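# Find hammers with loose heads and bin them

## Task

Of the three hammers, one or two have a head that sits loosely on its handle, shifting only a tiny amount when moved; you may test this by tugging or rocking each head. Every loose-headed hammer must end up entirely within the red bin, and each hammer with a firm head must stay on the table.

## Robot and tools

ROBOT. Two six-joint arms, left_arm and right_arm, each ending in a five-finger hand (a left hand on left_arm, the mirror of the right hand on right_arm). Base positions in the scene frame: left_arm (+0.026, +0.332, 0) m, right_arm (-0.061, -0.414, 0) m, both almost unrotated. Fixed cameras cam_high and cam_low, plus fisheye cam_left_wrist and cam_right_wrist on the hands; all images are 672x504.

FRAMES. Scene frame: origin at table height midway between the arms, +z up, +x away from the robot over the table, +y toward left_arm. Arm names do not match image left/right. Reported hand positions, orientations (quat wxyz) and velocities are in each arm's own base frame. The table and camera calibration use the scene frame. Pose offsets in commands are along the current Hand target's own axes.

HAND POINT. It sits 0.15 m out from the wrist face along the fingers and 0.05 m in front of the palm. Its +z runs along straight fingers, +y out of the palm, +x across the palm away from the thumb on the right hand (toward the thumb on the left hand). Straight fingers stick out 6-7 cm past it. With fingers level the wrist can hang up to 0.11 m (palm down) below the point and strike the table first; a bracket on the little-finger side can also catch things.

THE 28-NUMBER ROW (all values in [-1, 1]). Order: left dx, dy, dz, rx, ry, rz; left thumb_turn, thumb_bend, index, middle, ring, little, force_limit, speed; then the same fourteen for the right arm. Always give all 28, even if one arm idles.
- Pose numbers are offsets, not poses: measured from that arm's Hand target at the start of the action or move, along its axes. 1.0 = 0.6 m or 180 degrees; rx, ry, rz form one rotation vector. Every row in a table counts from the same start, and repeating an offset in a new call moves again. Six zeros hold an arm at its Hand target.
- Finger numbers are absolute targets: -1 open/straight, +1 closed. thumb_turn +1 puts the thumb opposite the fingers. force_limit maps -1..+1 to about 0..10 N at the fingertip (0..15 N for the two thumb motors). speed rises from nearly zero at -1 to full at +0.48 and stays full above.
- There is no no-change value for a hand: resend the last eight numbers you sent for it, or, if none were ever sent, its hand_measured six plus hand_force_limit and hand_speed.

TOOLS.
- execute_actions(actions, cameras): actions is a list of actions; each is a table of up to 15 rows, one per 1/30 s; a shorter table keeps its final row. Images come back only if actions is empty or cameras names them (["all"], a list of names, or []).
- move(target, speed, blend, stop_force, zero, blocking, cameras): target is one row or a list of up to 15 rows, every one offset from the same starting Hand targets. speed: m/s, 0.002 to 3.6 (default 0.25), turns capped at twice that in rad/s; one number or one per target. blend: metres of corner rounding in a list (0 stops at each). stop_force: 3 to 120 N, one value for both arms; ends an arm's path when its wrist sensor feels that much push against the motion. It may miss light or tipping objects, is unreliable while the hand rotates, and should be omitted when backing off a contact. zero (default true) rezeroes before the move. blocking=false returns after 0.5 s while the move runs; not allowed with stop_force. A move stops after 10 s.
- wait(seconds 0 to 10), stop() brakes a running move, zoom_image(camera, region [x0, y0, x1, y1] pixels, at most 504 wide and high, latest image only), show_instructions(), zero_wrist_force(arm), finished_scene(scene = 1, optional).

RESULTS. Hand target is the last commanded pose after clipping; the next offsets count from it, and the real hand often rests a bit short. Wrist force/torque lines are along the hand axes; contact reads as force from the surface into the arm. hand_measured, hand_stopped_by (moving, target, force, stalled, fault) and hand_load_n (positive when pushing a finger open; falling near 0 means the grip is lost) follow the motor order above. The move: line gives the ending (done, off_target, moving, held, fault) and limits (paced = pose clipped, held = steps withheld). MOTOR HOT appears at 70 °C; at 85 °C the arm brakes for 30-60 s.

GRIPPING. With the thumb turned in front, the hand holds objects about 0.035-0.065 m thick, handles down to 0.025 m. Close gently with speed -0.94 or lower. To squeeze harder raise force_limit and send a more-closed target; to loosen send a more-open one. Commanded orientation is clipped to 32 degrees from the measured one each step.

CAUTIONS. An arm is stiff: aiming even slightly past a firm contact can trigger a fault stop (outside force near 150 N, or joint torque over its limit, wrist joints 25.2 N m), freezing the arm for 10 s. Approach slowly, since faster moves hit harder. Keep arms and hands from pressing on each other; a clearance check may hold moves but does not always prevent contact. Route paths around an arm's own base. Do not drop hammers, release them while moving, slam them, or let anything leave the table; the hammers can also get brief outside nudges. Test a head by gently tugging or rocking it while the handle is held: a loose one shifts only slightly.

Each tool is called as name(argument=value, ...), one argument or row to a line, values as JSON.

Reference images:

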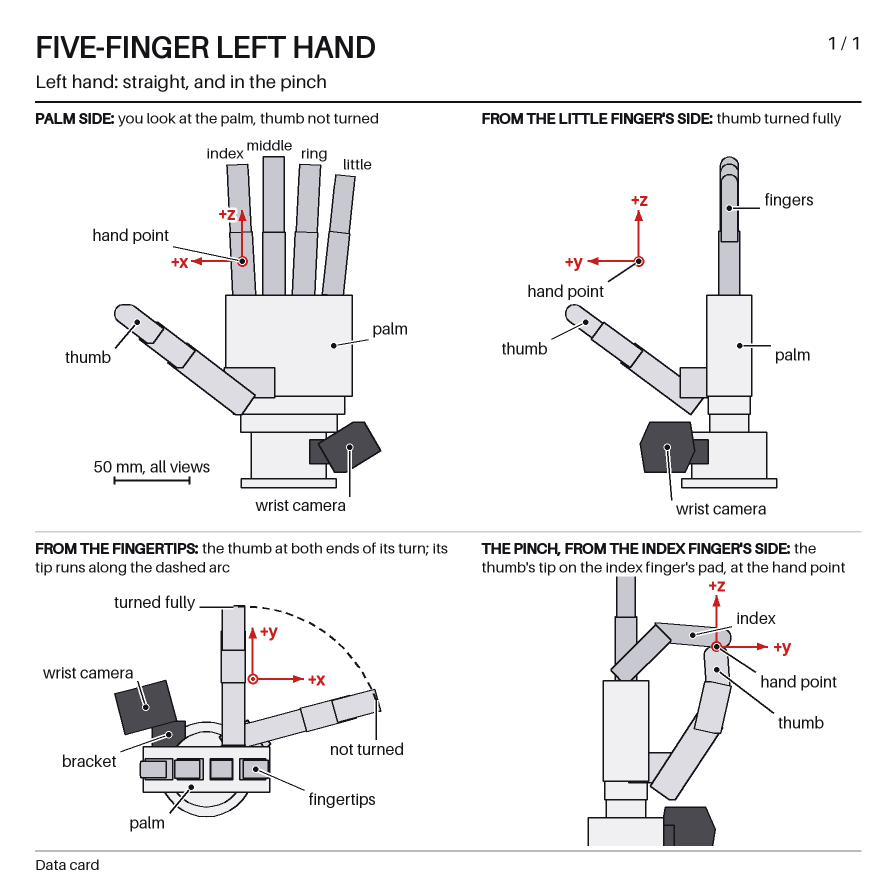

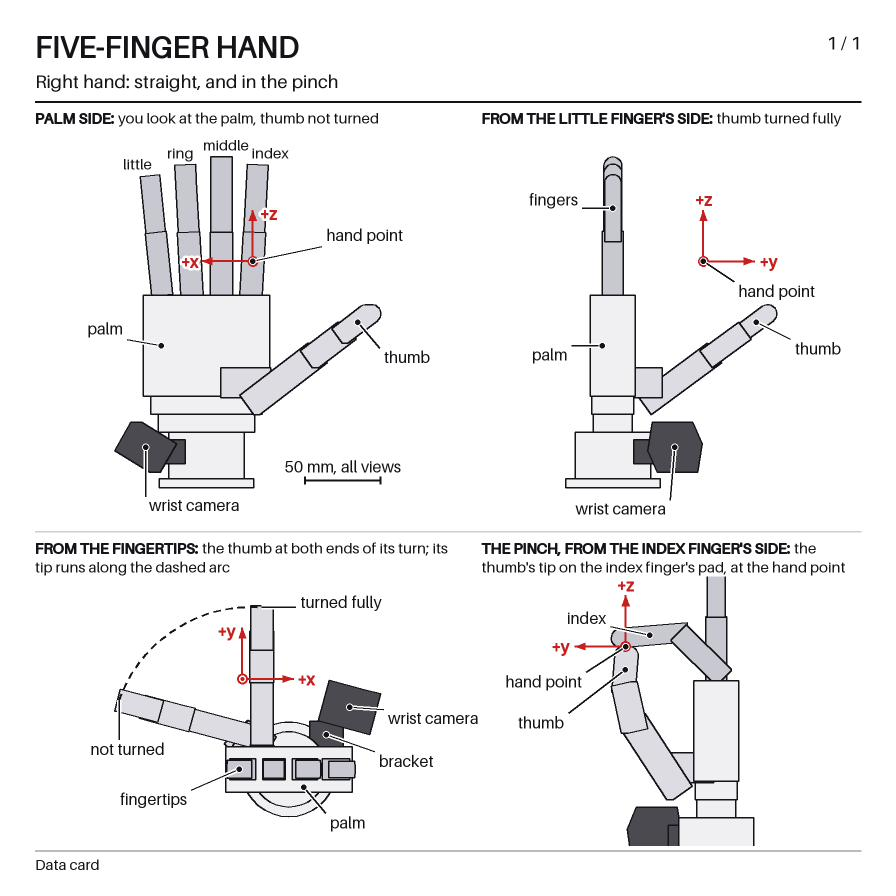

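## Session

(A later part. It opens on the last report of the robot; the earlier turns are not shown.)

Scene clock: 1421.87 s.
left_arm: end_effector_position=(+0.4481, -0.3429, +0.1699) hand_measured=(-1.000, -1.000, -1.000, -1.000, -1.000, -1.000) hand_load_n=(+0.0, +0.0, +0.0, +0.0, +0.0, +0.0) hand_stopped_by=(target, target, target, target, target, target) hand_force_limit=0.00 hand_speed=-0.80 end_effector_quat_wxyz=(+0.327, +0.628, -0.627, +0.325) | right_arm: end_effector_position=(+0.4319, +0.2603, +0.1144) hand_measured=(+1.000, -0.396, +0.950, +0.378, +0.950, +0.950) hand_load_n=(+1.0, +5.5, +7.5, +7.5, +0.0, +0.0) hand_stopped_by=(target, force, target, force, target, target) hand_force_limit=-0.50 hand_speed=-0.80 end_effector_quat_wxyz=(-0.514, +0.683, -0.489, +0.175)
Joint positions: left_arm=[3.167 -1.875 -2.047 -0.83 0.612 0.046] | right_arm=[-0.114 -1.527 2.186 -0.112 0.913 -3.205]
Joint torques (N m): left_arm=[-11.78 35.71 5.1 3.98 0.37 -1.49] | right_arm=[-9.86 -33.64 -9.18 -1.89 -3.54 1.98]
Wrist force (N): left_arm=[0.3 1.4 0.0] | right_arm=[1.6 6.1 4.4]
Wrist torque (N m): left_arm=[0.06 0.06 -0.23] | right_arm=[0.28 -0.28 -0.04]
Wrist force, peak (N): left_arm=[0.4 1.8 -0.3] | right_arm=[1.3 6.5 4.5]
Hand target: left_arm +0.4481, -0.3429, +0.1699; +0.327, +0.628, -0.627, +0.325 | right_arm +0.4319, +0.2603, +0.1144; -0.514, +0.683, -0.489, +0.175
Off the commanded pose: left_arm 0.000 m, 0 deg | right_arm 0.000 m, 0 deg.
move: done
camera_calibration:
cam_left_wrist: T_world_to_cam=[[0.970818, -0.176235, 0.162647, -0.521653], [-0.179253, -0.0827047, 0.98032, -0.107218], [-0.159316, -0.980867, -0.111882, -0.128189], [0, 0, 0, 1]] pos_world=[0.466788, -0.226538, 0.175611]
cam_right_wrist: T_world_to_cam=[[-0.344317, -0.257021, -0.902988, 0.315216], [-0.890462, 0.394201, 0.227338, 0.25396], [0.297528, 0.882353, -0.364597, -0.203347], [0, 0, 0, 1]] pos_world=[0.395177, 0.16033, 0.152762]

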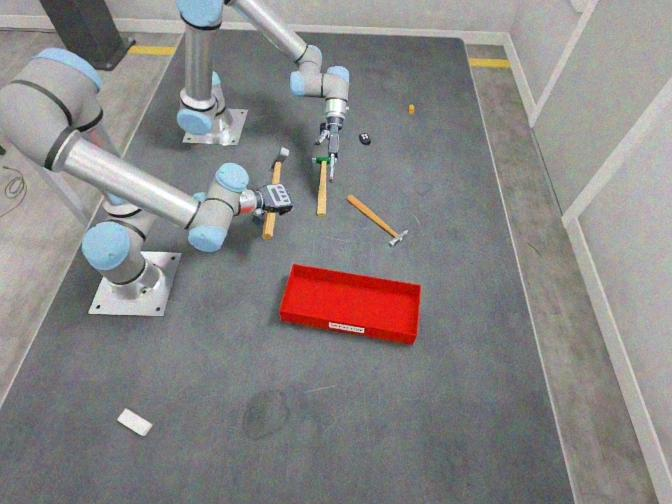

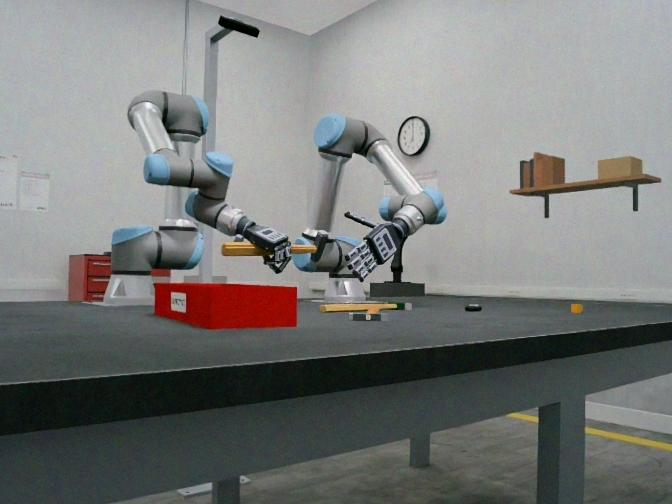

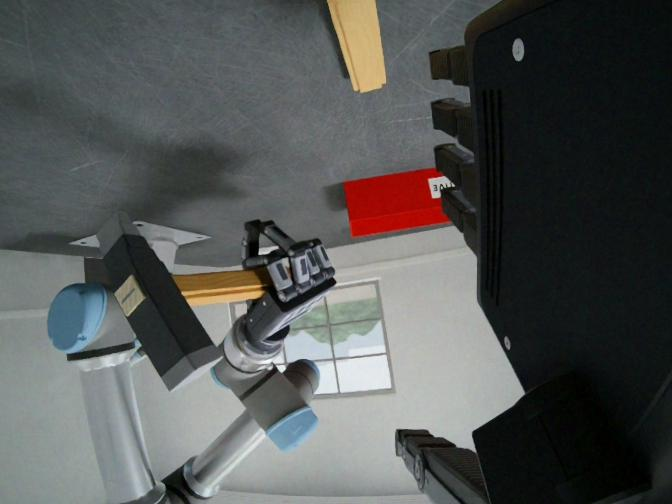

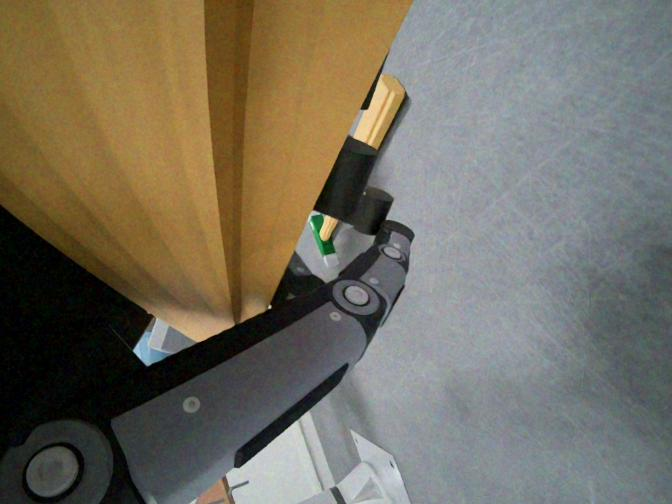

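move(
  target=[0,0,0,0,0,0,-1,-1,-1,-1,-1,-1,0,-0.8, 0.023,-0.025,0.037,-0.1476,0.1307,-0.4826,1,0.6,0.95,0.95,0.95,0.95,-0.5,-0.8],
  speed=0.15,
  cameras=["all"],
)

Scene clock: 1511.30 s.
left_arm: end_effector_position=(+0.4481, -0.3429, +0.1699) hand_measured=(-1.000, -1.000, -1.000, -1.000, -1.000, -1.000) hand_load_n=(+0.0, +0.0, +0.0, +0.0, +0.0, +0.0) hand_stopped_by=(target, target, target, target, target, target) hand_force_limit=0.00 hand_speed=-0.80 end_effector_quat_wxyz=(+0.327, +0.628, -0.627, +0.325) | right_arm: end_effector_position=(+0.4620, +0.2603, +0.1148) hand_measured=(+1.000, -0.398, +0.950, +0.378, +0.950, +0.950) hand_load_n=(+4.5, +6.5, +0.0, +2.0, +0.0, +0.0) hand_stopped_by=(target, force, target, force, target, target) hand_force_limit=-0.50 hand_speed=-0.80 end_effector_quat_wxyz=(-0.002, +0.871, -0.002, +0.491)
Joint positions: left_arm=[3.167 -1.875 -2.047 -0.83 0.612 0.046] | right_arm=[0.554 -1.275 1.86 0.034 2.036 -4.397]
Joint torques (N m): left_arm=[-11.79 35.6 5.59 3.92 0.12 -1.37] | right_arm=[8.5 -19.99 -16.73 -1.96 2.82 -2.1]
Wrist force (N): left_arm=[0.2 1.5 0.0] | right_arm=[-1.2 0.7 1.0]
Wrist torque (N m): left_arm=[0.08 0.07 -0.23] | right_arm=[0.13 0.11 0.09]
Wrist force, peak (N): left_arm=[0.5 1.7 -0.4] | right_arm=[15.9 -9.3 -10.1]
Hand target: left_arm +0.4481, -0.3429, +0.1699; +0.327, +0.628, -0.627, +0.325 | right_arm +0.4620, +0.2603, +0.1147; -0.002, +0.871, -0.002, +0.491
Off the commanded pose: left_arm 0.000 m, 0 deg | right_arm 0.000 m, 0 deg.
move: done
camera_calibration:
cam_left_wrist: T_world_to_cam=[[0.970818, -0.176235, 0.162647, -0.521653], [-0.179253, -0.0827047, 0.98032, -0.107218], [-0.159316, -0.980867, -0.111882, -0.128189], [0, 0, 0, 1]] pos_world=[0.466788, -0.226538, 0.175611]
cam_right_wrist: T_world_to_cam=[[0.135025, -0.956457, 0.258761, 0.153275], [-0.882744, -0.234734, -0.407018, 0.513644], [0.450035, -0.173462, -0.876002, 0.0509086], [0, 0, 0, 1]] pos_world=[0.409809, 0.276001, 0.213997]

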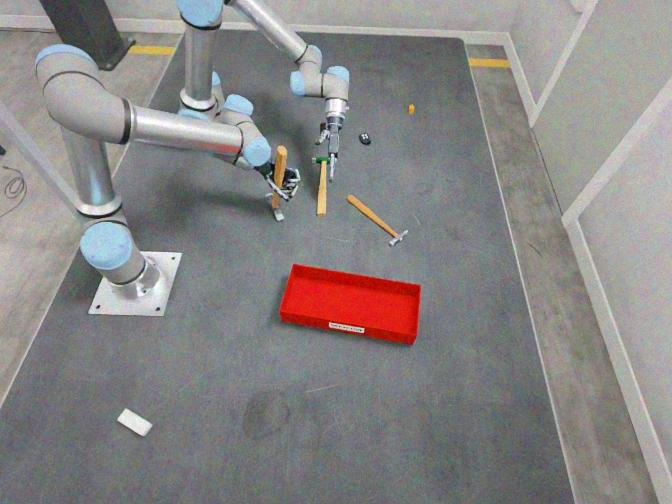

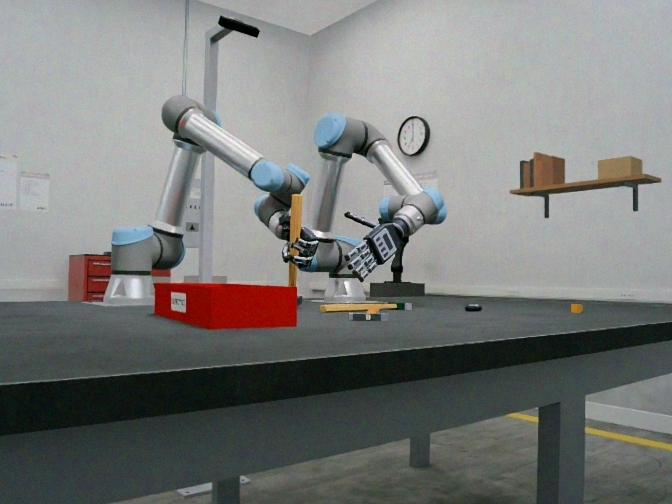

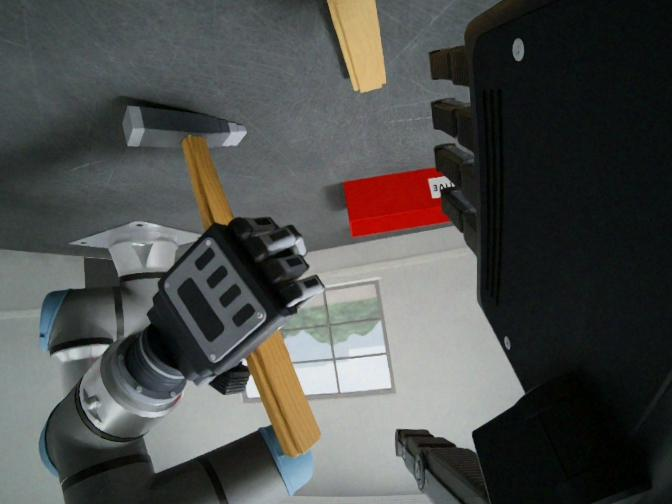

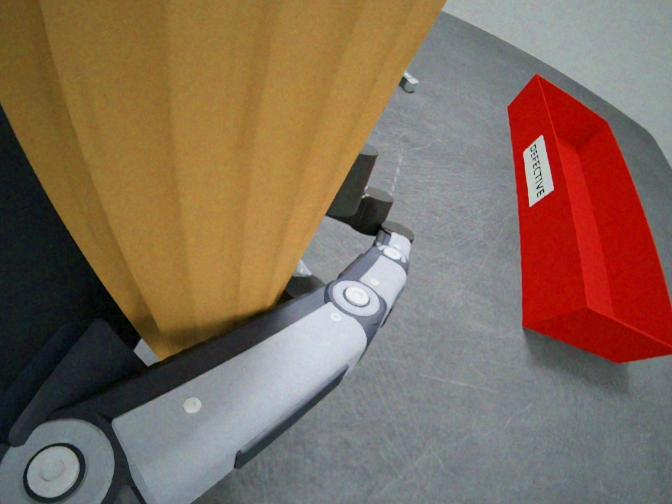

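move(
  target=[
    [0,0,0,0,0,0,-1,-1,-1,-1,-1,-1,0,-0.8, 0.034,0,-0.021,0,0,0,1,0.6,0.95,0.95,0.95,0.95,-0.5,-0.8],
    [0,0,0,0,0,0,-1,-1,-1,-1,-1,-1,0,-0.8, 0.034,0,-0.021,0,0.09,0,1,0.6,0.95,0.95,0.95,0.95,-0.5,-0.8],
  ],
  speed=0.1,
  cameras=["cam_high","cam_left_wrist","cam_low"],
)

Scene clock: 1524.37 s.
left_arm: end_effector_position=(+0.4481, -0.3429, +0.1699) hand_measured=(-1.000, -1.000, -1.000, -1.000, -1.000, -1.000) hand_load_n=(+0.0, +0.0, +0.0, +0.0, +0.0, +0.0) hand_stopped_by=(target, target, target, target, target, target) hand_force_limit=0.00 hand_speed=-0.80 end_effector_quat_wxyz=(+0.327, +0.628, -0.627, +0.325) | right_arm: end_effector_position=(+0.4618, +0.2602, +0.1387) hand_measured=(+1.000, -0.398, +0.950, +0.378, +0.950, +0.950) hand_load_n=(+4.5, +6.5, +0.5, +2.0, +0.0, +0.0) hand_stopped_by=(target, force, target, force, target, target) hand_force_limit=-0.50 hand_speed=-0.80 end_effector_quat_wxyz=(-0.002, +0.794, -0.002, +0.608)
Joint positions: left_arm=[3.167 -1.875 -2.047 -0.83 0.612 0.046] | right_arm=[0.606 -1.34 2.024 -0.368 2.154 -4.529]
Joint torques (N m): left_arm=[-11.36 35.55 5.61 3.69 0.02 -1.22] | right_arm=[8.5 -39.12 -8.1 -2.92 2.67 -2.38]
Wrist force (N): left_arm=[0.5 1.0 -0.1] | right_arm=[-1.2 0.9 0.3]
Wrist torque (N m): left_arm=[0.02 0.03 -0.20] | right_arm=[0.19 0.18 0.05]
Wrist force, peak (N): left_arm=[0.6 1.7 -0.4] | right_arm=[-1.9 1.0 1.2]
Hand target: left_arm +0.4481, -0.3429, +0.1699; +0.327, +0.628, -0.627, +0.325 | right_arm +0.4618, +0.2602, +0.1387; -0.002, +0.794, -0.002, +0.608
Off the commanded pose: left_arm 0.000 m, 0 deg | right_arm 0.000 m, 0 deg.
move: done
camera_calibration:
cam_left_wrist: T_world_to_cam=[[0.970818, -0.176235, 0.162647, -0.521653], [-0.179253, -0.0827047, 0.98032, -0.107218], [-0.159316, -0.980867, -0.111882, -0.128189], [0, 0, 0, 1]] pos_world=[0.466788, -0.226538, 0.175611]
Images, in order (width x height): cam_high 672x504, cam_low 672x504, cam_left_wrist 672x504.

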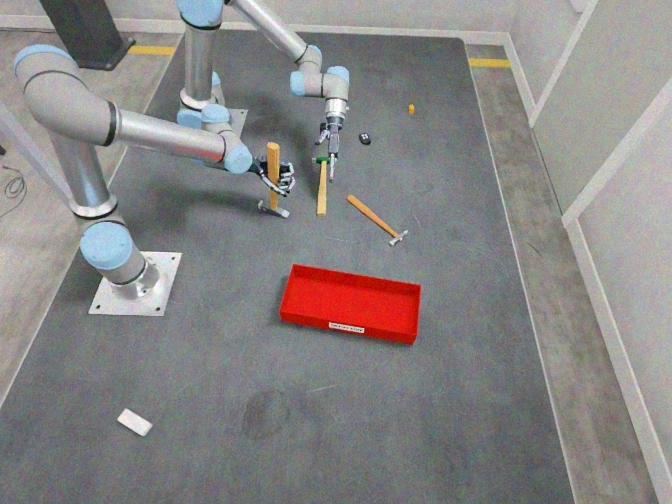

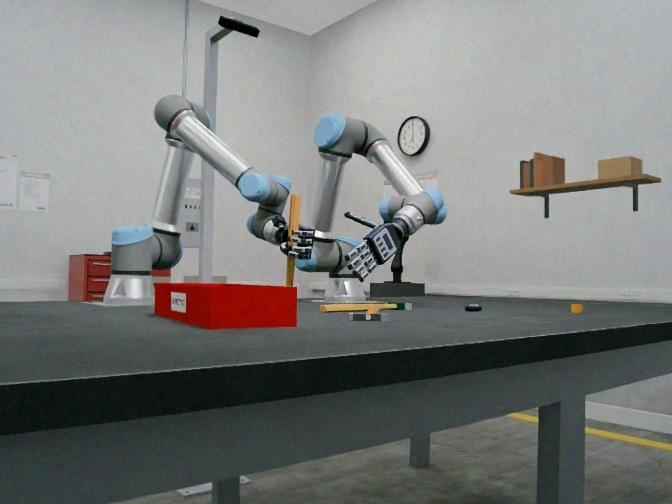

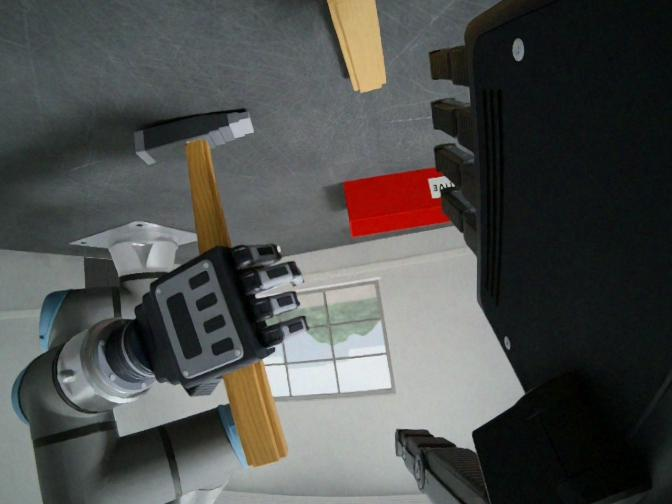

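zoom_image(
  camera="cam_left_wrist",
  region=[110, 80, 290, 215],
)

Scaled by 2.800 from the camera's 672x504 image, which has a finer 960x720 frame.

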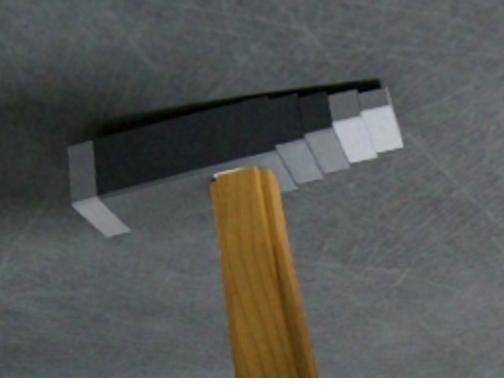

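move(
  target=[0,0,0,0,0,0,-1,-1,-1,-1,-1,-1,0,-0.8, 0.0065,0,0.0241,0,0,0,1,0.6,0.95,0.95,0.95,0.95,-0.5,-0.8],
  speed=0.03,
  cameras=["cam_left_wrist"],
)

zoom_image(
  camera="cam_left_wrist",
  region=[110, 80, 290, 215],
)

Scene clock: 1550.10 s.
left_arm: end_effector_position=(+0.4481, -0.3429, +0.1699) hand_measured=(-1.000, -1.000, -1.000, -1.000, -1.000, -1.000) hand_load_n=(+0.0, +0.0, +0.0, +0.0, +0.0, +0.0) hand_stopped_by=(target, target, target, target, target, target) hand_force_limit=0.00 hand_speed=-0.80 end_effector_quat_wxyz=(+0.327, +0.628, -0.627, +0.325) | right_arm: end_effector_position=(+0.4767, +0.2602, +0.1387) hand_measured=(+1.000, -0.398, +0.950, +0.378, +0.950, +0.950) hand_load_n=(+4.5, +6.5, +0.0, +2.0, +0.0, +0.0) hand_stopped_by=(target, force, target, force, target, target) hand_force_limit=-0.50 hand_speed=-0.80 end_effector_quat_wxyz=(-0.002, +0.794, -0.002, +0.608)
Joint positions: left_arm=[3.167 -1.875 -2.047 -0.83 0.612 0.046] | right_arm=[0.584 -1.323 2 -0.366 2.132 -4.537]
Joint torques (N m): left_arm=[-11 35.65 5.37 3.48 -0.08 -1.22] | right_arm=[-10.21 -17.12 -26.07 2 -2.15 -2.26]
Wrist force (N): left_arm=[0.4 1.4 -0.2] | right_arm=[-0.6 0.6 -0.6]
Wrist torque (N m): left_arm=[0.09 0.04 -0.22] | right_arm=[0.18 0.10 0.08]
Wrist force, peak (N): left_arm=[0.6 1.7 -0.4] | right_arm=[-1.5 1.0 0.6]
Hand target: left_arm +0.4481, -0.3429, +0.1699; +0.327, +0.628, -0.627, +0.325 | right_arm +0.4768, +0.2602, +0.1387; -0.002, +0.794, -0.002, +0.608
Off the commanded pose: left_arm 0.000 m, 0 deg | right_arm 0.000 m, 0 deg.
move: done
camera_calibration:
cam_left_wrist: T_world_to_cam=[[0.970818, -0.176235, 0.162647, -0.521653], [-0.179253, -0.0827047, 0.98032, -0.107218], [-0.159316, -0.980867, -0.111882, -0.128189], [0, 0, 0, 1]] pos_world=[0.466788, -0.226538, 0.175611]
Images, in order (width x height): cam_left_wrist 672x504.

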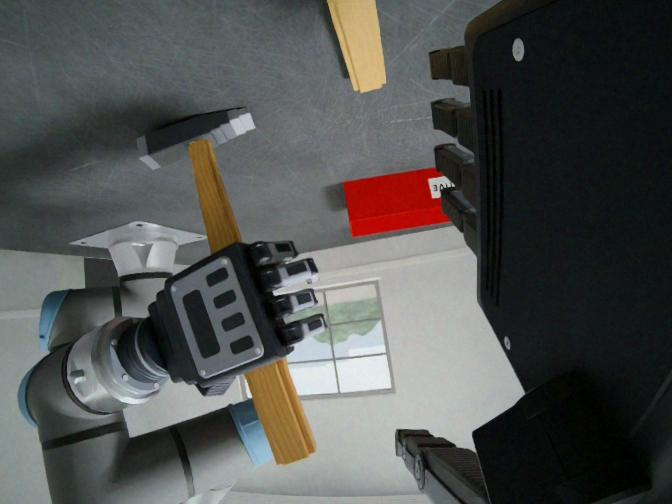

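Scaled by 2.800 from the camera's 672x504 image, which has a finer 960x720 frame.

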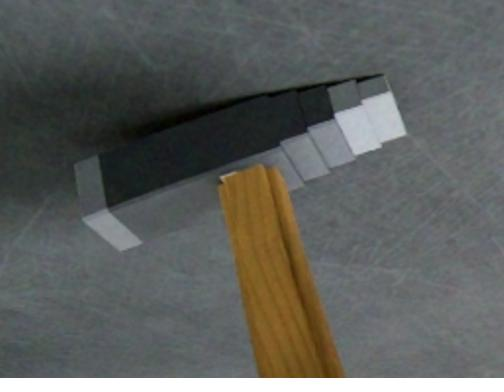

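move(
  target=[0,0,0,0,0,0,-1,-1,-1,-1,-1,-1,0,-0.8, -0.0109,0,-0.0402,0,0,0,1,0.6,0.95,0.95,0.95,0.95,-0.5,-0.8],
  speed=0.03,
  cameras=["cam_left_wrist"],
)

zoom_image(
  camera="cam_left_wrist",
  region=[110, 80, 290, 215],
)

Scene clock: 1569.80 s.
left_arm: end_effector_position=(+0.4481, -0.3429, +0.1699) hand_measured=(-1.000, -1.000, -1.000, -1.000, -1.000, -1.000) hand_load_n=(+0.0, +0.0, +0.0, +0.0, +0.0, +0.0) hand_stopped_by=(target, target, target, target, target, target) hand_force_limit=0.00 hand_speed=-0.80 end_effector_quat_wxyz=(+0.327, +0.628, -0.627, +0.325) | right_arm: end_effector_position=(+0.4519, +0.2602, +0.1387) hand_measured=(+1.000, -0.398, +0.950, +0.378, +0.950, +0.950) hand_load_n=(+4.5, +6.5, +0.0, +2.0, +0.0, +0.0) hand_stopped_by=(target, force, target, force, target, target) hand_force_limit=-0.50 hand_speed=-0.80 end_effector_quat_wxyz=(-0.002, +0.794, -0.002, +0.608)
Joint positions: left_arm=[3.167 -1.875 -2.047 -0.83 0.612 0.046] | right_arm=[0.622 -1.352 2.04 -0.369 2.168 -4.523]
Joint torques (N m): left_arm=[-11.34 35.95 5.09 3.59 -0.13 -1.13] | right_arm=[6.9 -38.34 -6.68 -2.96 2.88 1.65]
Wrist force (N): left_arm=[0.3 1.3 -0.1] | right_arm=[-1.3 0.9 0.7]
Wrist torque (N m): left_arm=[0.06 0.07 -0.22] | right_arm=[0.16 0.17 -0.15]
Wrist force, peak (N): left_arm=[0.5 1.8 -0.3] | right_arm=[-1.7 1.1 0.4]
Hand target: left_arm +0.4481, -0.3429, +0.1699; +0.327, +0.628, -0.627, +0.325 | right_arm +0.4518, +0.2602, +0.1387; -0.002, +0.794, -0.002, +0.608
Off the commanded pose: left_arm 0.000 m, 0 deg | right_arm 0.000 m, 0 deg.
move: done
camera_calibration:
cam_left_wrist: T_world_to_cam=[[0.970818, -0.176235, 0.162647, -0.521653], [-0.179253, -0.0827047, 0.98032, -0.107218], [-0.159316, -0.980867, -0.111882, -0.128189], [0, 0, 0, 1]] pos_world=[0.466788, -0.226538, 0.175611]
Images, in order (width x height): cam_left_wrist 672x504.

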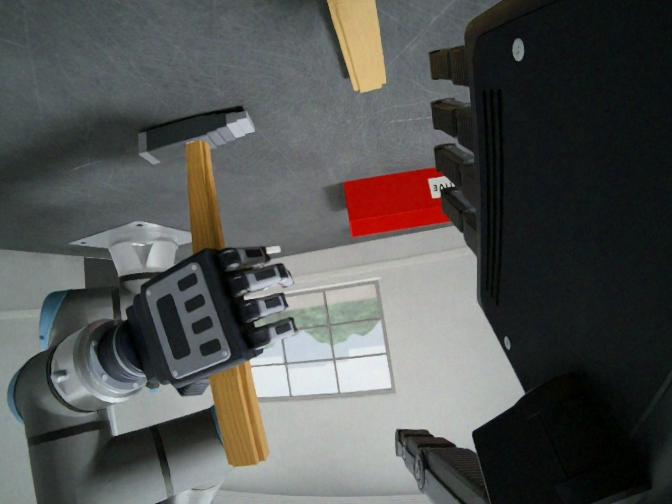

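Scaled by 2.800 from the camera's 672x504 image, which has a finer 960x720 frame.

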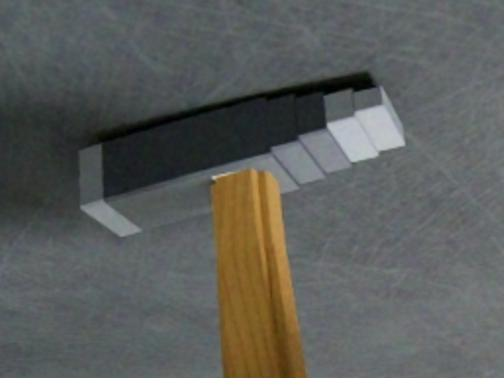

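zoom_image(
  camera="cam_left_wrist",
  region=[130, 95, 270, 200],
)

move(
  target=[0,0,0,0,0,0,-1,-1,-1,-1,-1,-1,0,-0.8, 0.0044,0,0.0161,0,0,0,1,0.6,0.95,0.95,0.95,0.95,-0.5,-0.8],
  speed=0.03,
  cameras=["cam_left_wrist"],
)

zoom_image(
  camera="cam_left_wrist",
  region=[130, 95, 270, 200],
)

Scaled by 3.600 from the camera's 672x504 image, which has a finer 960x720 frame.

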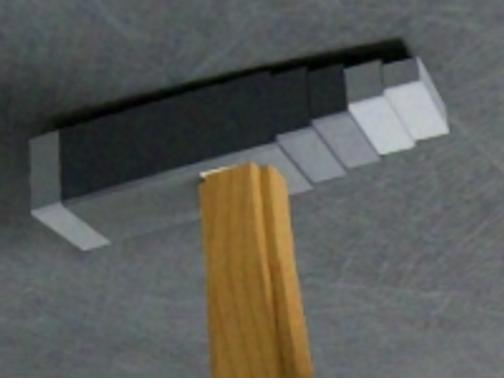

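Scene clock: 1583.43 s.
left_arm: end_effector_position=(+0.4481, -0.3429, +0.1699) hand_measured=(-1.000, -1.000, -1.000, -1.000, -1.000, -1.000) hand_load_n=(+0.0, +0.5, +0.0, +0.0, +0.0, +0.0) hand_stopped_by=(target, target, target, target, target, target) hand_force_limit=0.00 hand_speed=-0.80 end_effector_quat_wxyz=(+0.327, +0.628, -0.627, +0.325) | right_arm: end_effector_position=(+0.4618, +0.2602, +0.1387) hand_measured=(+1.000, -0.398, +0.950, +0.378, +0.950, +0.950) hand_load_n=(+4.5, +6.5, +0.0, +2.0, +0.0, +0.0) hand_stopped_by=(target, force, target, force, target, target) hand_force_limit=-0.50 hand_speed=-0.80 end_effector_quat_wxyz=(-0.002, +0.794, -0.002, +0.608)
Joint positions: left_arm=[3.167 -1.875 -2.047 -0.83 0.612 0.046] | right_arm=[0.606 -1.341 2.024 -0.368 2.154 -4.529]
Joint torques (N m): left_arm=[-10.84 35.78 5.19 3.46 -0.22 -1.24] | right_arm=[-11.59 -16.48 -24.5 2.35 -2.12 -2.23]
Wrist force (N): left_arm=[0.4 1.4 0.0] | right_arm=[-1.3 1.0 0.6]
Wrist torque (N m): left_arm=[0.08 0.05 -0.22] | right_arm=[0.19 0.18 0.05]
Wrist force, peak (N): left_arm=[0.5 1.7 -0.1] | right_arm=[-1.8 0.9 0.8]
Hand target: left_arm +0.4481, -0.3429, +0.1699; +0.327, +0.628, -0.627, +0.325 | right_arm +0.4618, +0.2602, +0.1387; -0.002, +0.794, -0.002, +0.608
Off the commanded pose: left_arm 0.000 m, 0 deg | right_arm 0.000 m, 0 deg.
move: done
camera_calibration:
cam_left_wrist: T_world_to_cam=[[0.970818, -0.176235, 0.162647, -0.521653], [-0.179253, -0.0827047, 0.98032, -0.107218], [-0.159316, -0.980867, -0.111882, -0.128189], [0, 0, 0, 1]] pos_world=[0.466788, -0.226538, 0.175611]
Images, in order (width x height): cam_left_wrist 672x504.

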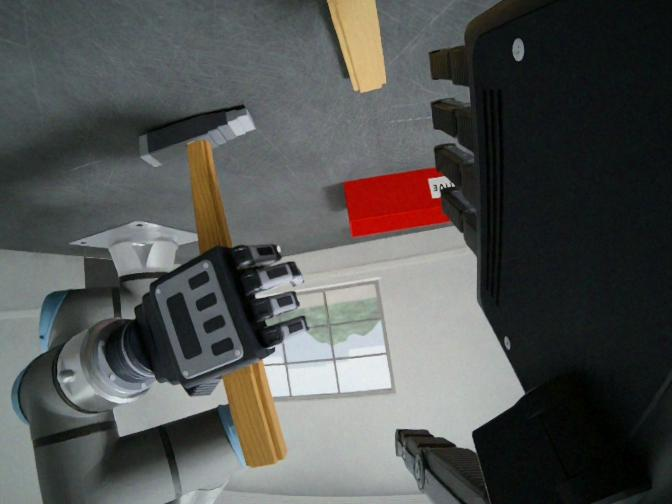

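Scaled by 3.600 from the camera's 672x504 image, which has a finer 960x720 frame.

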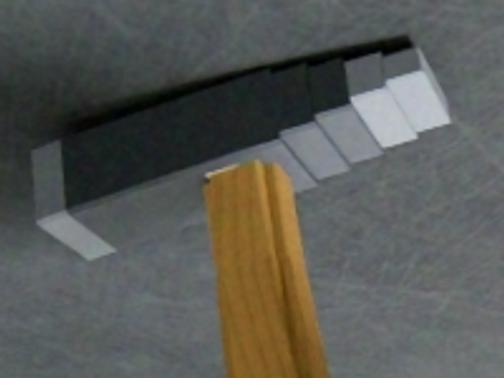

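move(
  target=[0,0,0,0,0,0,-1,-1,-1,-1,-1,-1,0,-0.8, -0.0022,0,-0.008,0,0,0,1,0.6,0.95,0.95,0.95,0.95,-0.5,-0.8],
  speed=0.03,
  cameras=["cam_low","cam_high","cam_right_wrist"],
)

zoom_image(
  camera="cam_low",
  region=[220, 180, 360, 330],
)

Scene clock: 1617.23 s.
left_arm: end_effector_position=(+0.4481, -0.3429, +0.1699) hand_measured=(-1.000, -1.000, -1.000, -1.000, -1.000, -1.000) hand_load_n=(+0.0, +0.0, +0.0, +0.0, +0.0, +0.0) hand_stopped_by=(target, target, target, target, target, target) hand_force_limit=0.00 hand_speed=-0.80 end_effector_quat_wxyz=(+0.327, +0.628, -0.627, +0.325) | right_arm: end_effector_position=(+0.4569, +0.2602, +0.1387) hand_measured=(+1.000, -0.398, +0.950, +0.378, +0.950, +0.950) hand_load_n=(+4.5, +6.5, +0.0, +2.0, +0.0, +0.0) hand_stopped_by=(target, force, target, force, target, target) hand_force_limit=-0.50 hand_speed=-0.80 end_effector_quat_wxyz=(-0.002, +0.794, -0.002, +0.608)
Joint positions: left_arm=[3.167 -1.875 -2.047 -0.83 0.612 0.046] | right_arm=[0.613 -1.346 2.032 -0.368 2.161 -4.526]
Joint torques (N m): left_arm=[-10.99 35.65 5.61 3.39 -0.2 -1.14] | right_arm=[7.85 -38.59 -8.17 -2.85 2.8 1.78]
Wrist force (N): left_arm=[0.4 1.2 -0.3] | right_arm=[-1.4 0.9 0.4]
Wrist torque (N m): left_arm=[0.06 0.04 -0.22] | right_arm=[0.18 0.19 -0.15]
Wrist force, peak (N): left_arm=[0.5 1.7 -0.2] | right_arm=[-1.6 1.1 0.7]
Hand target: left_arm +0.4481, -0.3429, +0.1699; +0.327, +0.628, -0.627, +0.325 | right_arm +0.4568, +0.2602, +0.1387; -0.002, +0.794, -0.002, +0.608
Off the commanded pose: left_arm 0.000 m, 0 deg | right_arm 0.000 m, 0 deg.
move: done
camera_calibration:
cam_right_wrist: T_world_to_cam=[[0.0560196, -0.956394, 0.286658, 0.179842], [-0.734533, -0.233943, -0.636971, 0.482801], [0.676257, -0.174877, -0.715608, -0.0511678], [0, 0, 0, 1]] pos_world=[0.379161, 0.275999, 0.219361]
Images, in order (width x height): cam_high 672x504, cam_low 672x504, cam_right_wrist 672x504.

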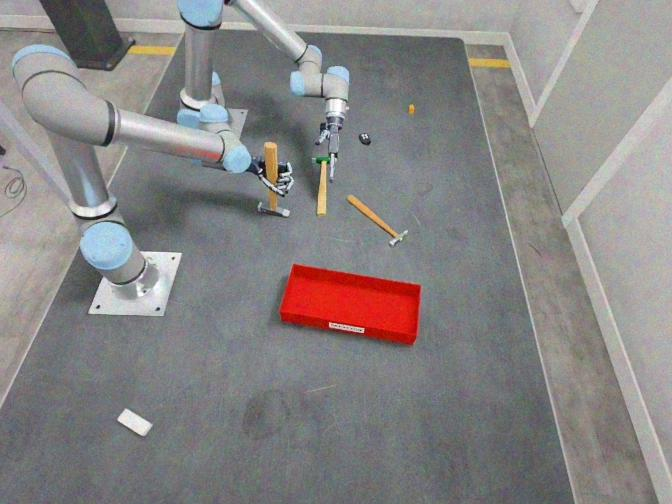

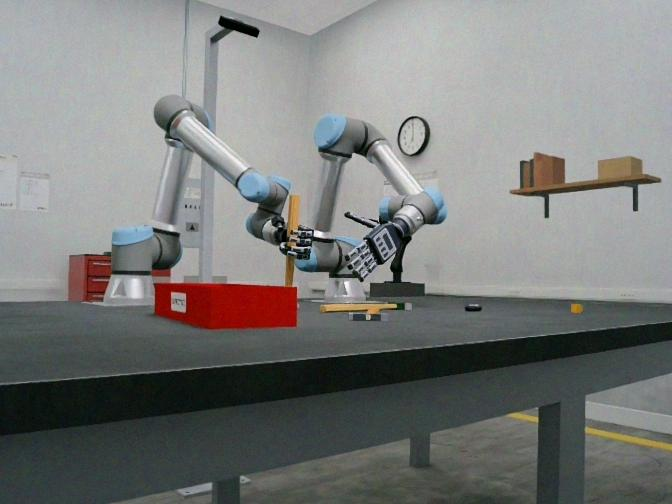

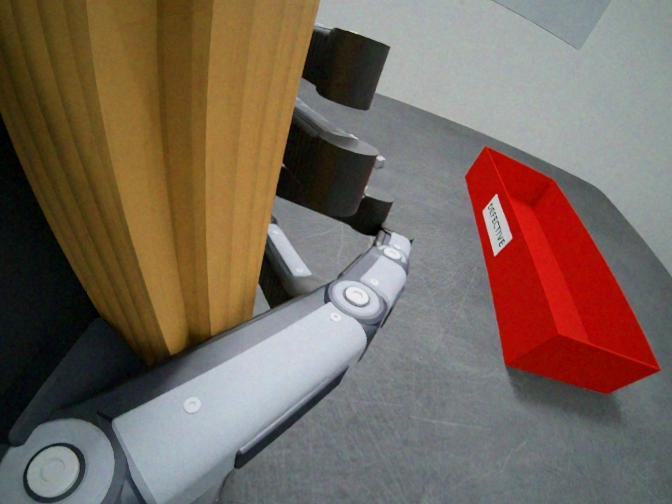

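Scaled by 3.360.

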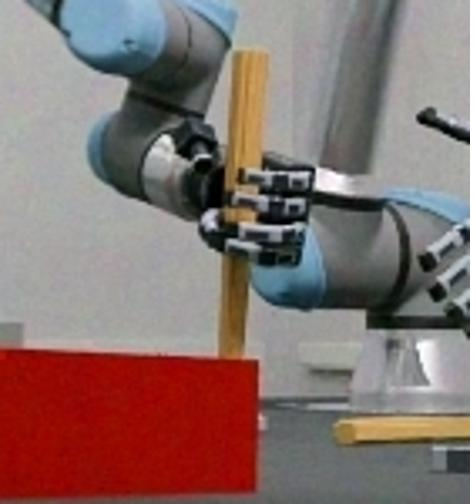

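move(
  target=[
    [0,0,0,0,0,0,-1,-1,-1,-1,-1,-1,0,-0.8, 0,0,0,0,0,0,1,-0.7,0.95,0.95,0.95,0.95,-0.5,-0.8],
    [0,0,0,0,0,0,-1,-1,-1,-1,-1,-1,0,-0.8, 0,0,0,0,0,0,1,-0.9,-0.9,-0.9,-0.9,-0.9,-0.5,-0.5],
  ],
  speed=0.03,
  cameras=["all"],
)

Scene clock: 1642.50 s.
left_arm: end_effector_position=(+0.4481, -0.3429, +0.1699) hand_measured=(-1.000, -1.000, -1.000, -1.000, -1.000, -1.000) hand_load_n=(+0.0, +0.0, +0.0, +0.0, +0.0, -0.5) hand_stopped_by=(target, target, target, target, target, target) hand_force_limit=0.00 hand_speed=-0.80 end_effector_quat_wxyz=(+0.327, +0.628, -0.627, +0.325) | right_arm: end_effector_position=(+0.4568, +0.2602, +0.1387) hand_measured=(+1.000, -0.900, -0.900, -0.900, -0.900, -0.900) hand_load_n=(+0.5, +0.0, +0.0, +0.0, +0.0, +0.0) hand_stopped_by=(target, target, target, target, target, target) hand_force_limit=-0.50 hand_speed=-0.50 end_effector_quat_wxyz=(-0.002, +0.794, -0.002, +0.608)
Joint positions: left_arm=[3.167 -1.875 -2.047 -0.83 0.612 0.046] | right_arm=[0.614 -1.346 2.032 -0.368 2.161 -4.526]
Joint torques (N m): left_arm=[-10.48 35.38 5.62 3.28 -0.28 -1.05] | right_arm=[6.66 -38.35 -10.19 -2.11 1.54 1.64]
Wrist force (N): left_arm=[0.5 1.4 -0.3] | right_arm=[-1.7 0.5 0.4]
Wrist torque (N m): left_arm=[0.08 0.03 -0.22] | right_arm=[0.14 0.22 -0.19]
Wrist force, peak (N): left_arm=[0.4 1.8 -0.1] | right_arm=[-1.7 0.9 0.7]
Hand target: left_arm +0.4481, -0.3429, +0.1699; +0.327, +0.628, -0.627, +0.325 | right_arm +0.4568, +0.2602, +0.1387; -0.002, +0.794, -0.002, +0.608
Off the commanded pose: left_arm 0.000 m, 0 deg | right_arm 0.000 m, 0 deg.
move: done
camera_calibration:
cam_left_wrist: T_world_to_cam=[[0.970818, -0.176235, 0.162647, -0.521653], [-0.179253, -0.0827047, 0.98032, -0.107218], [-0.159316, -0.980867, -0.111882, -0.128189], [0, 0, 0, 1]] pos_world=[0.466788, -0.226538, 0.175611]
cam_right_wrist: T_world_to_cam=[[0.0559948, -0.956399, 0.286645, 0.179861], [-0.734485, -0.233929, -0.637032, 0.482719], [0.676311, -0.174866, -0.71556, -0.0511342], [0, 0, 0, 1]] pos_world=[0.379061, 0.275999, 0.219361]

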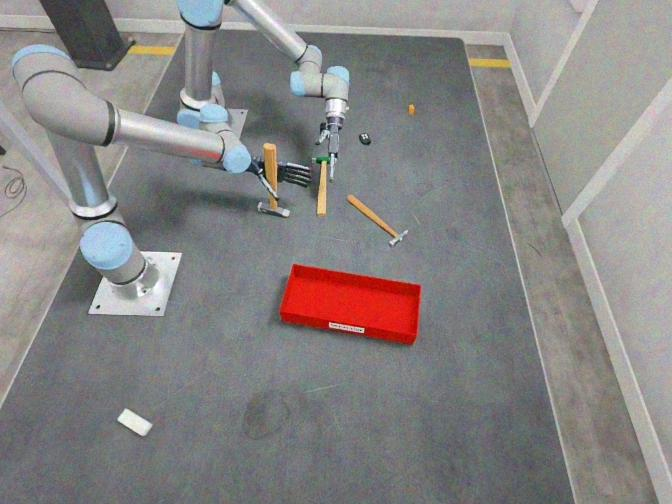

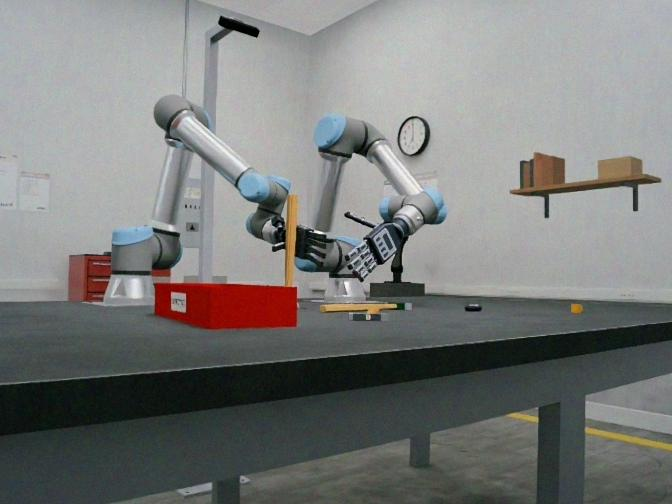

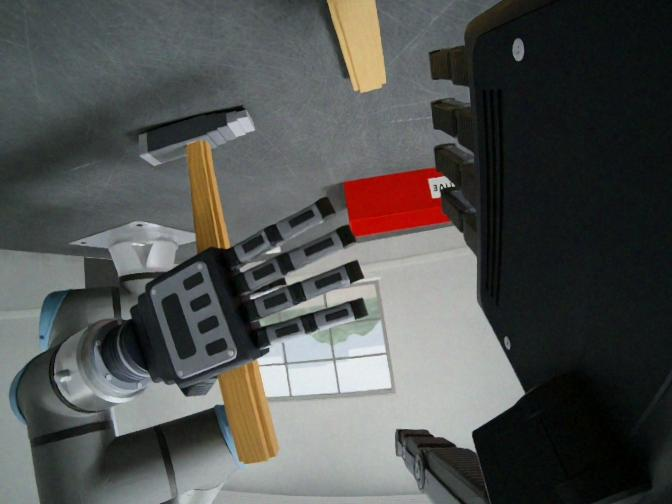

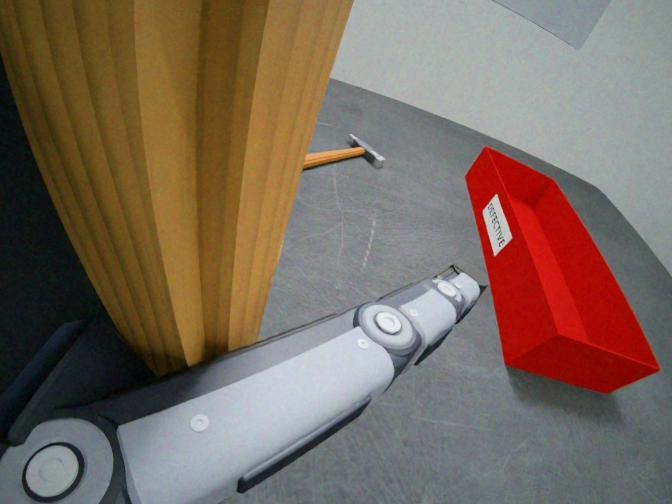

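move(
  target=[0,0,0,0,0,0,-1,-1,-1,-1,-1,-1,0,-0.8, 0,0,-0.06,0,0,0,1,-0.9,-0.9,-0.9,-0.9,-0.9,-0.5,-0.5],
  speed=0.05,
  stop_force=4,
  cameras=["all"],
)

Scene clock: 1654.70 s.
left_arm: end_effector_position=(+0.4481, -0.3429, +0.1699) hand_measured=(-1.000, -1.000, -1.000, -1.000, -1.000, -1.000) hand_load_n=(+0.0, +0.0, +0.0, +0.0, +0.0, +0.0) hand_stopped_by=(target, target, target, target, target, target) hand_force_limit=0.00 hand_speed=-0.80 end_effector_quat_wxyz=(+0.327, +0.628, -0.627, +0.325) | right_arm: end_effector_position=(+0.4221, +0.2602, +0.1480) hand_measured=(+1.000, -0.900, -0.900, -0.900, -0.900, -0.900) hand_load_n=(+0.5, +0.0, +0.0, +0.5, +0.0, +0.0) hand_stopped_by=(target, target, target, target, target, target) hand_force_limit=-0.50 hand_speed=-0.50 end_effector_quat_wxyz=(-0.002, +0.794, -0.002, +0.608)
Joint positions: left_arm=[3.167 -1.875 -2.047 -0.83 0.612 0.046] | right_arm=[0.672 -1.4 2.071 -0.341 2.216 -4.503]
Joint torques (N m): left_arm=[-11.13 35.71 5.65 3.26 -0.36 -0.96] | right_arm=[7.97 -36.44 -8.6 2.23 2.83 1.57]
Wrist force (N): left_arm=[0.5 1.5 -0.4] | right_arm=[-1.4 0.5 0.6]
Wrist torque (N m): left_arm=[0.11 0.02 -0.22] | right_arm=[0.13 0.18 -0.18]
Wrist force, peak (N): left_arm=[0.5 1.9 -0.2] | right_arm=[-1.9 0.8 0.5]
Hand target: left_arm +0.4481, -0.3429, +0.1699; +0.327, +0.628, -0.627, +0.325 | right_arm +0.4221, +0.2602, +0.1480; -0.002, +0.794, -0.002, +0.608
Off the commanded pose: left_arm 0.000 m, 0 deg | right_arm 0.000 m, 0 deg.
move: done
camera_calibration:
cam_left_wrist: T_world_to_cam=[[0.970818, -0.176235, 0.162647, -0.521653], [-0.179253, -0.0827047, 0.98032, -0.107218], [-0.159316, -0.980867, -0.111882, -0.128189], [0, 0, 0, 1]] pos_world=[0.466788, -0.226538, 0.175611]
cam_right_wrist: T_world_to_cam=[[0.0560151, -0.956393, 0.286662, 0.179132], [-0.734483, -0.233955, -0.637024, 0.463088], [0.676311, -0.174866, -0.71556, -0.020944], [0, 0, 0, 1]] pos_world=[0.344261, 0.275999, 0.228661]

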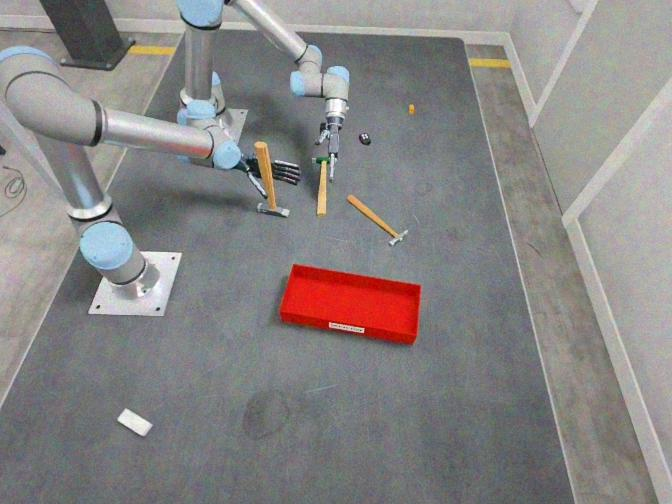

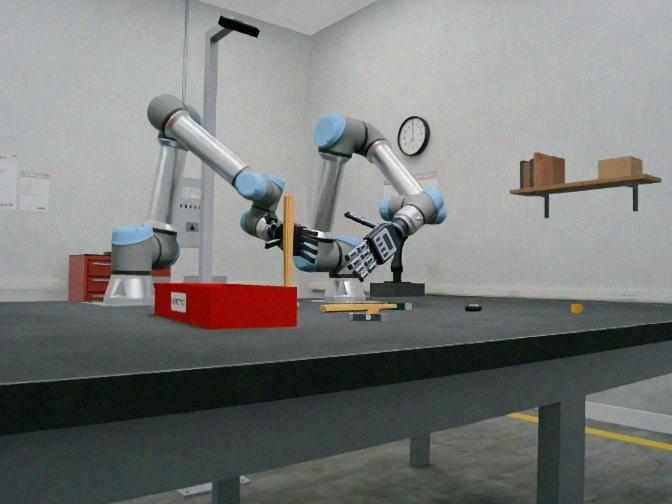

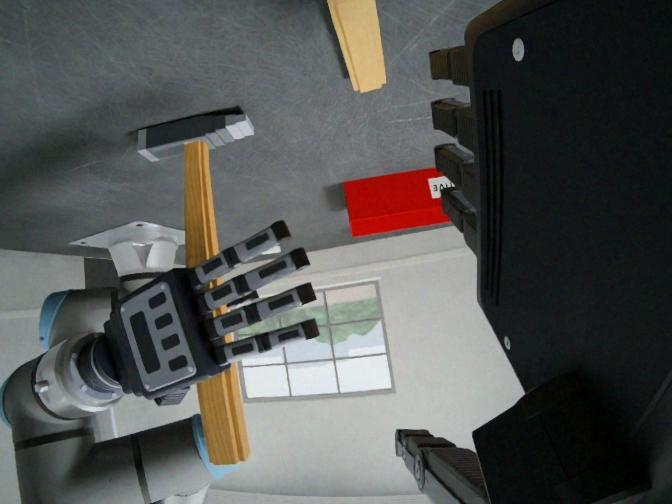

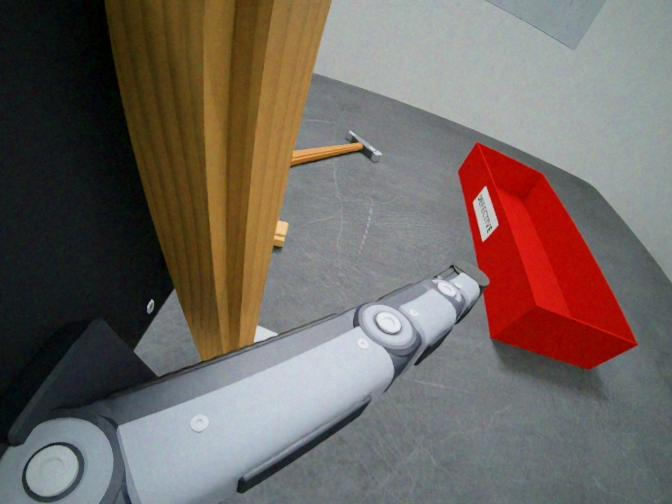

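zoom_image(
  camera="cam_left_wrist",
  region=[130, 95, 270, 200],
)

Scaled by 3.600 from the camera's 672x504 image, which has a finer 960x720 frame.

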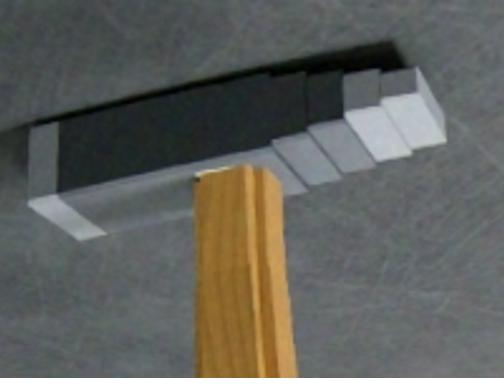

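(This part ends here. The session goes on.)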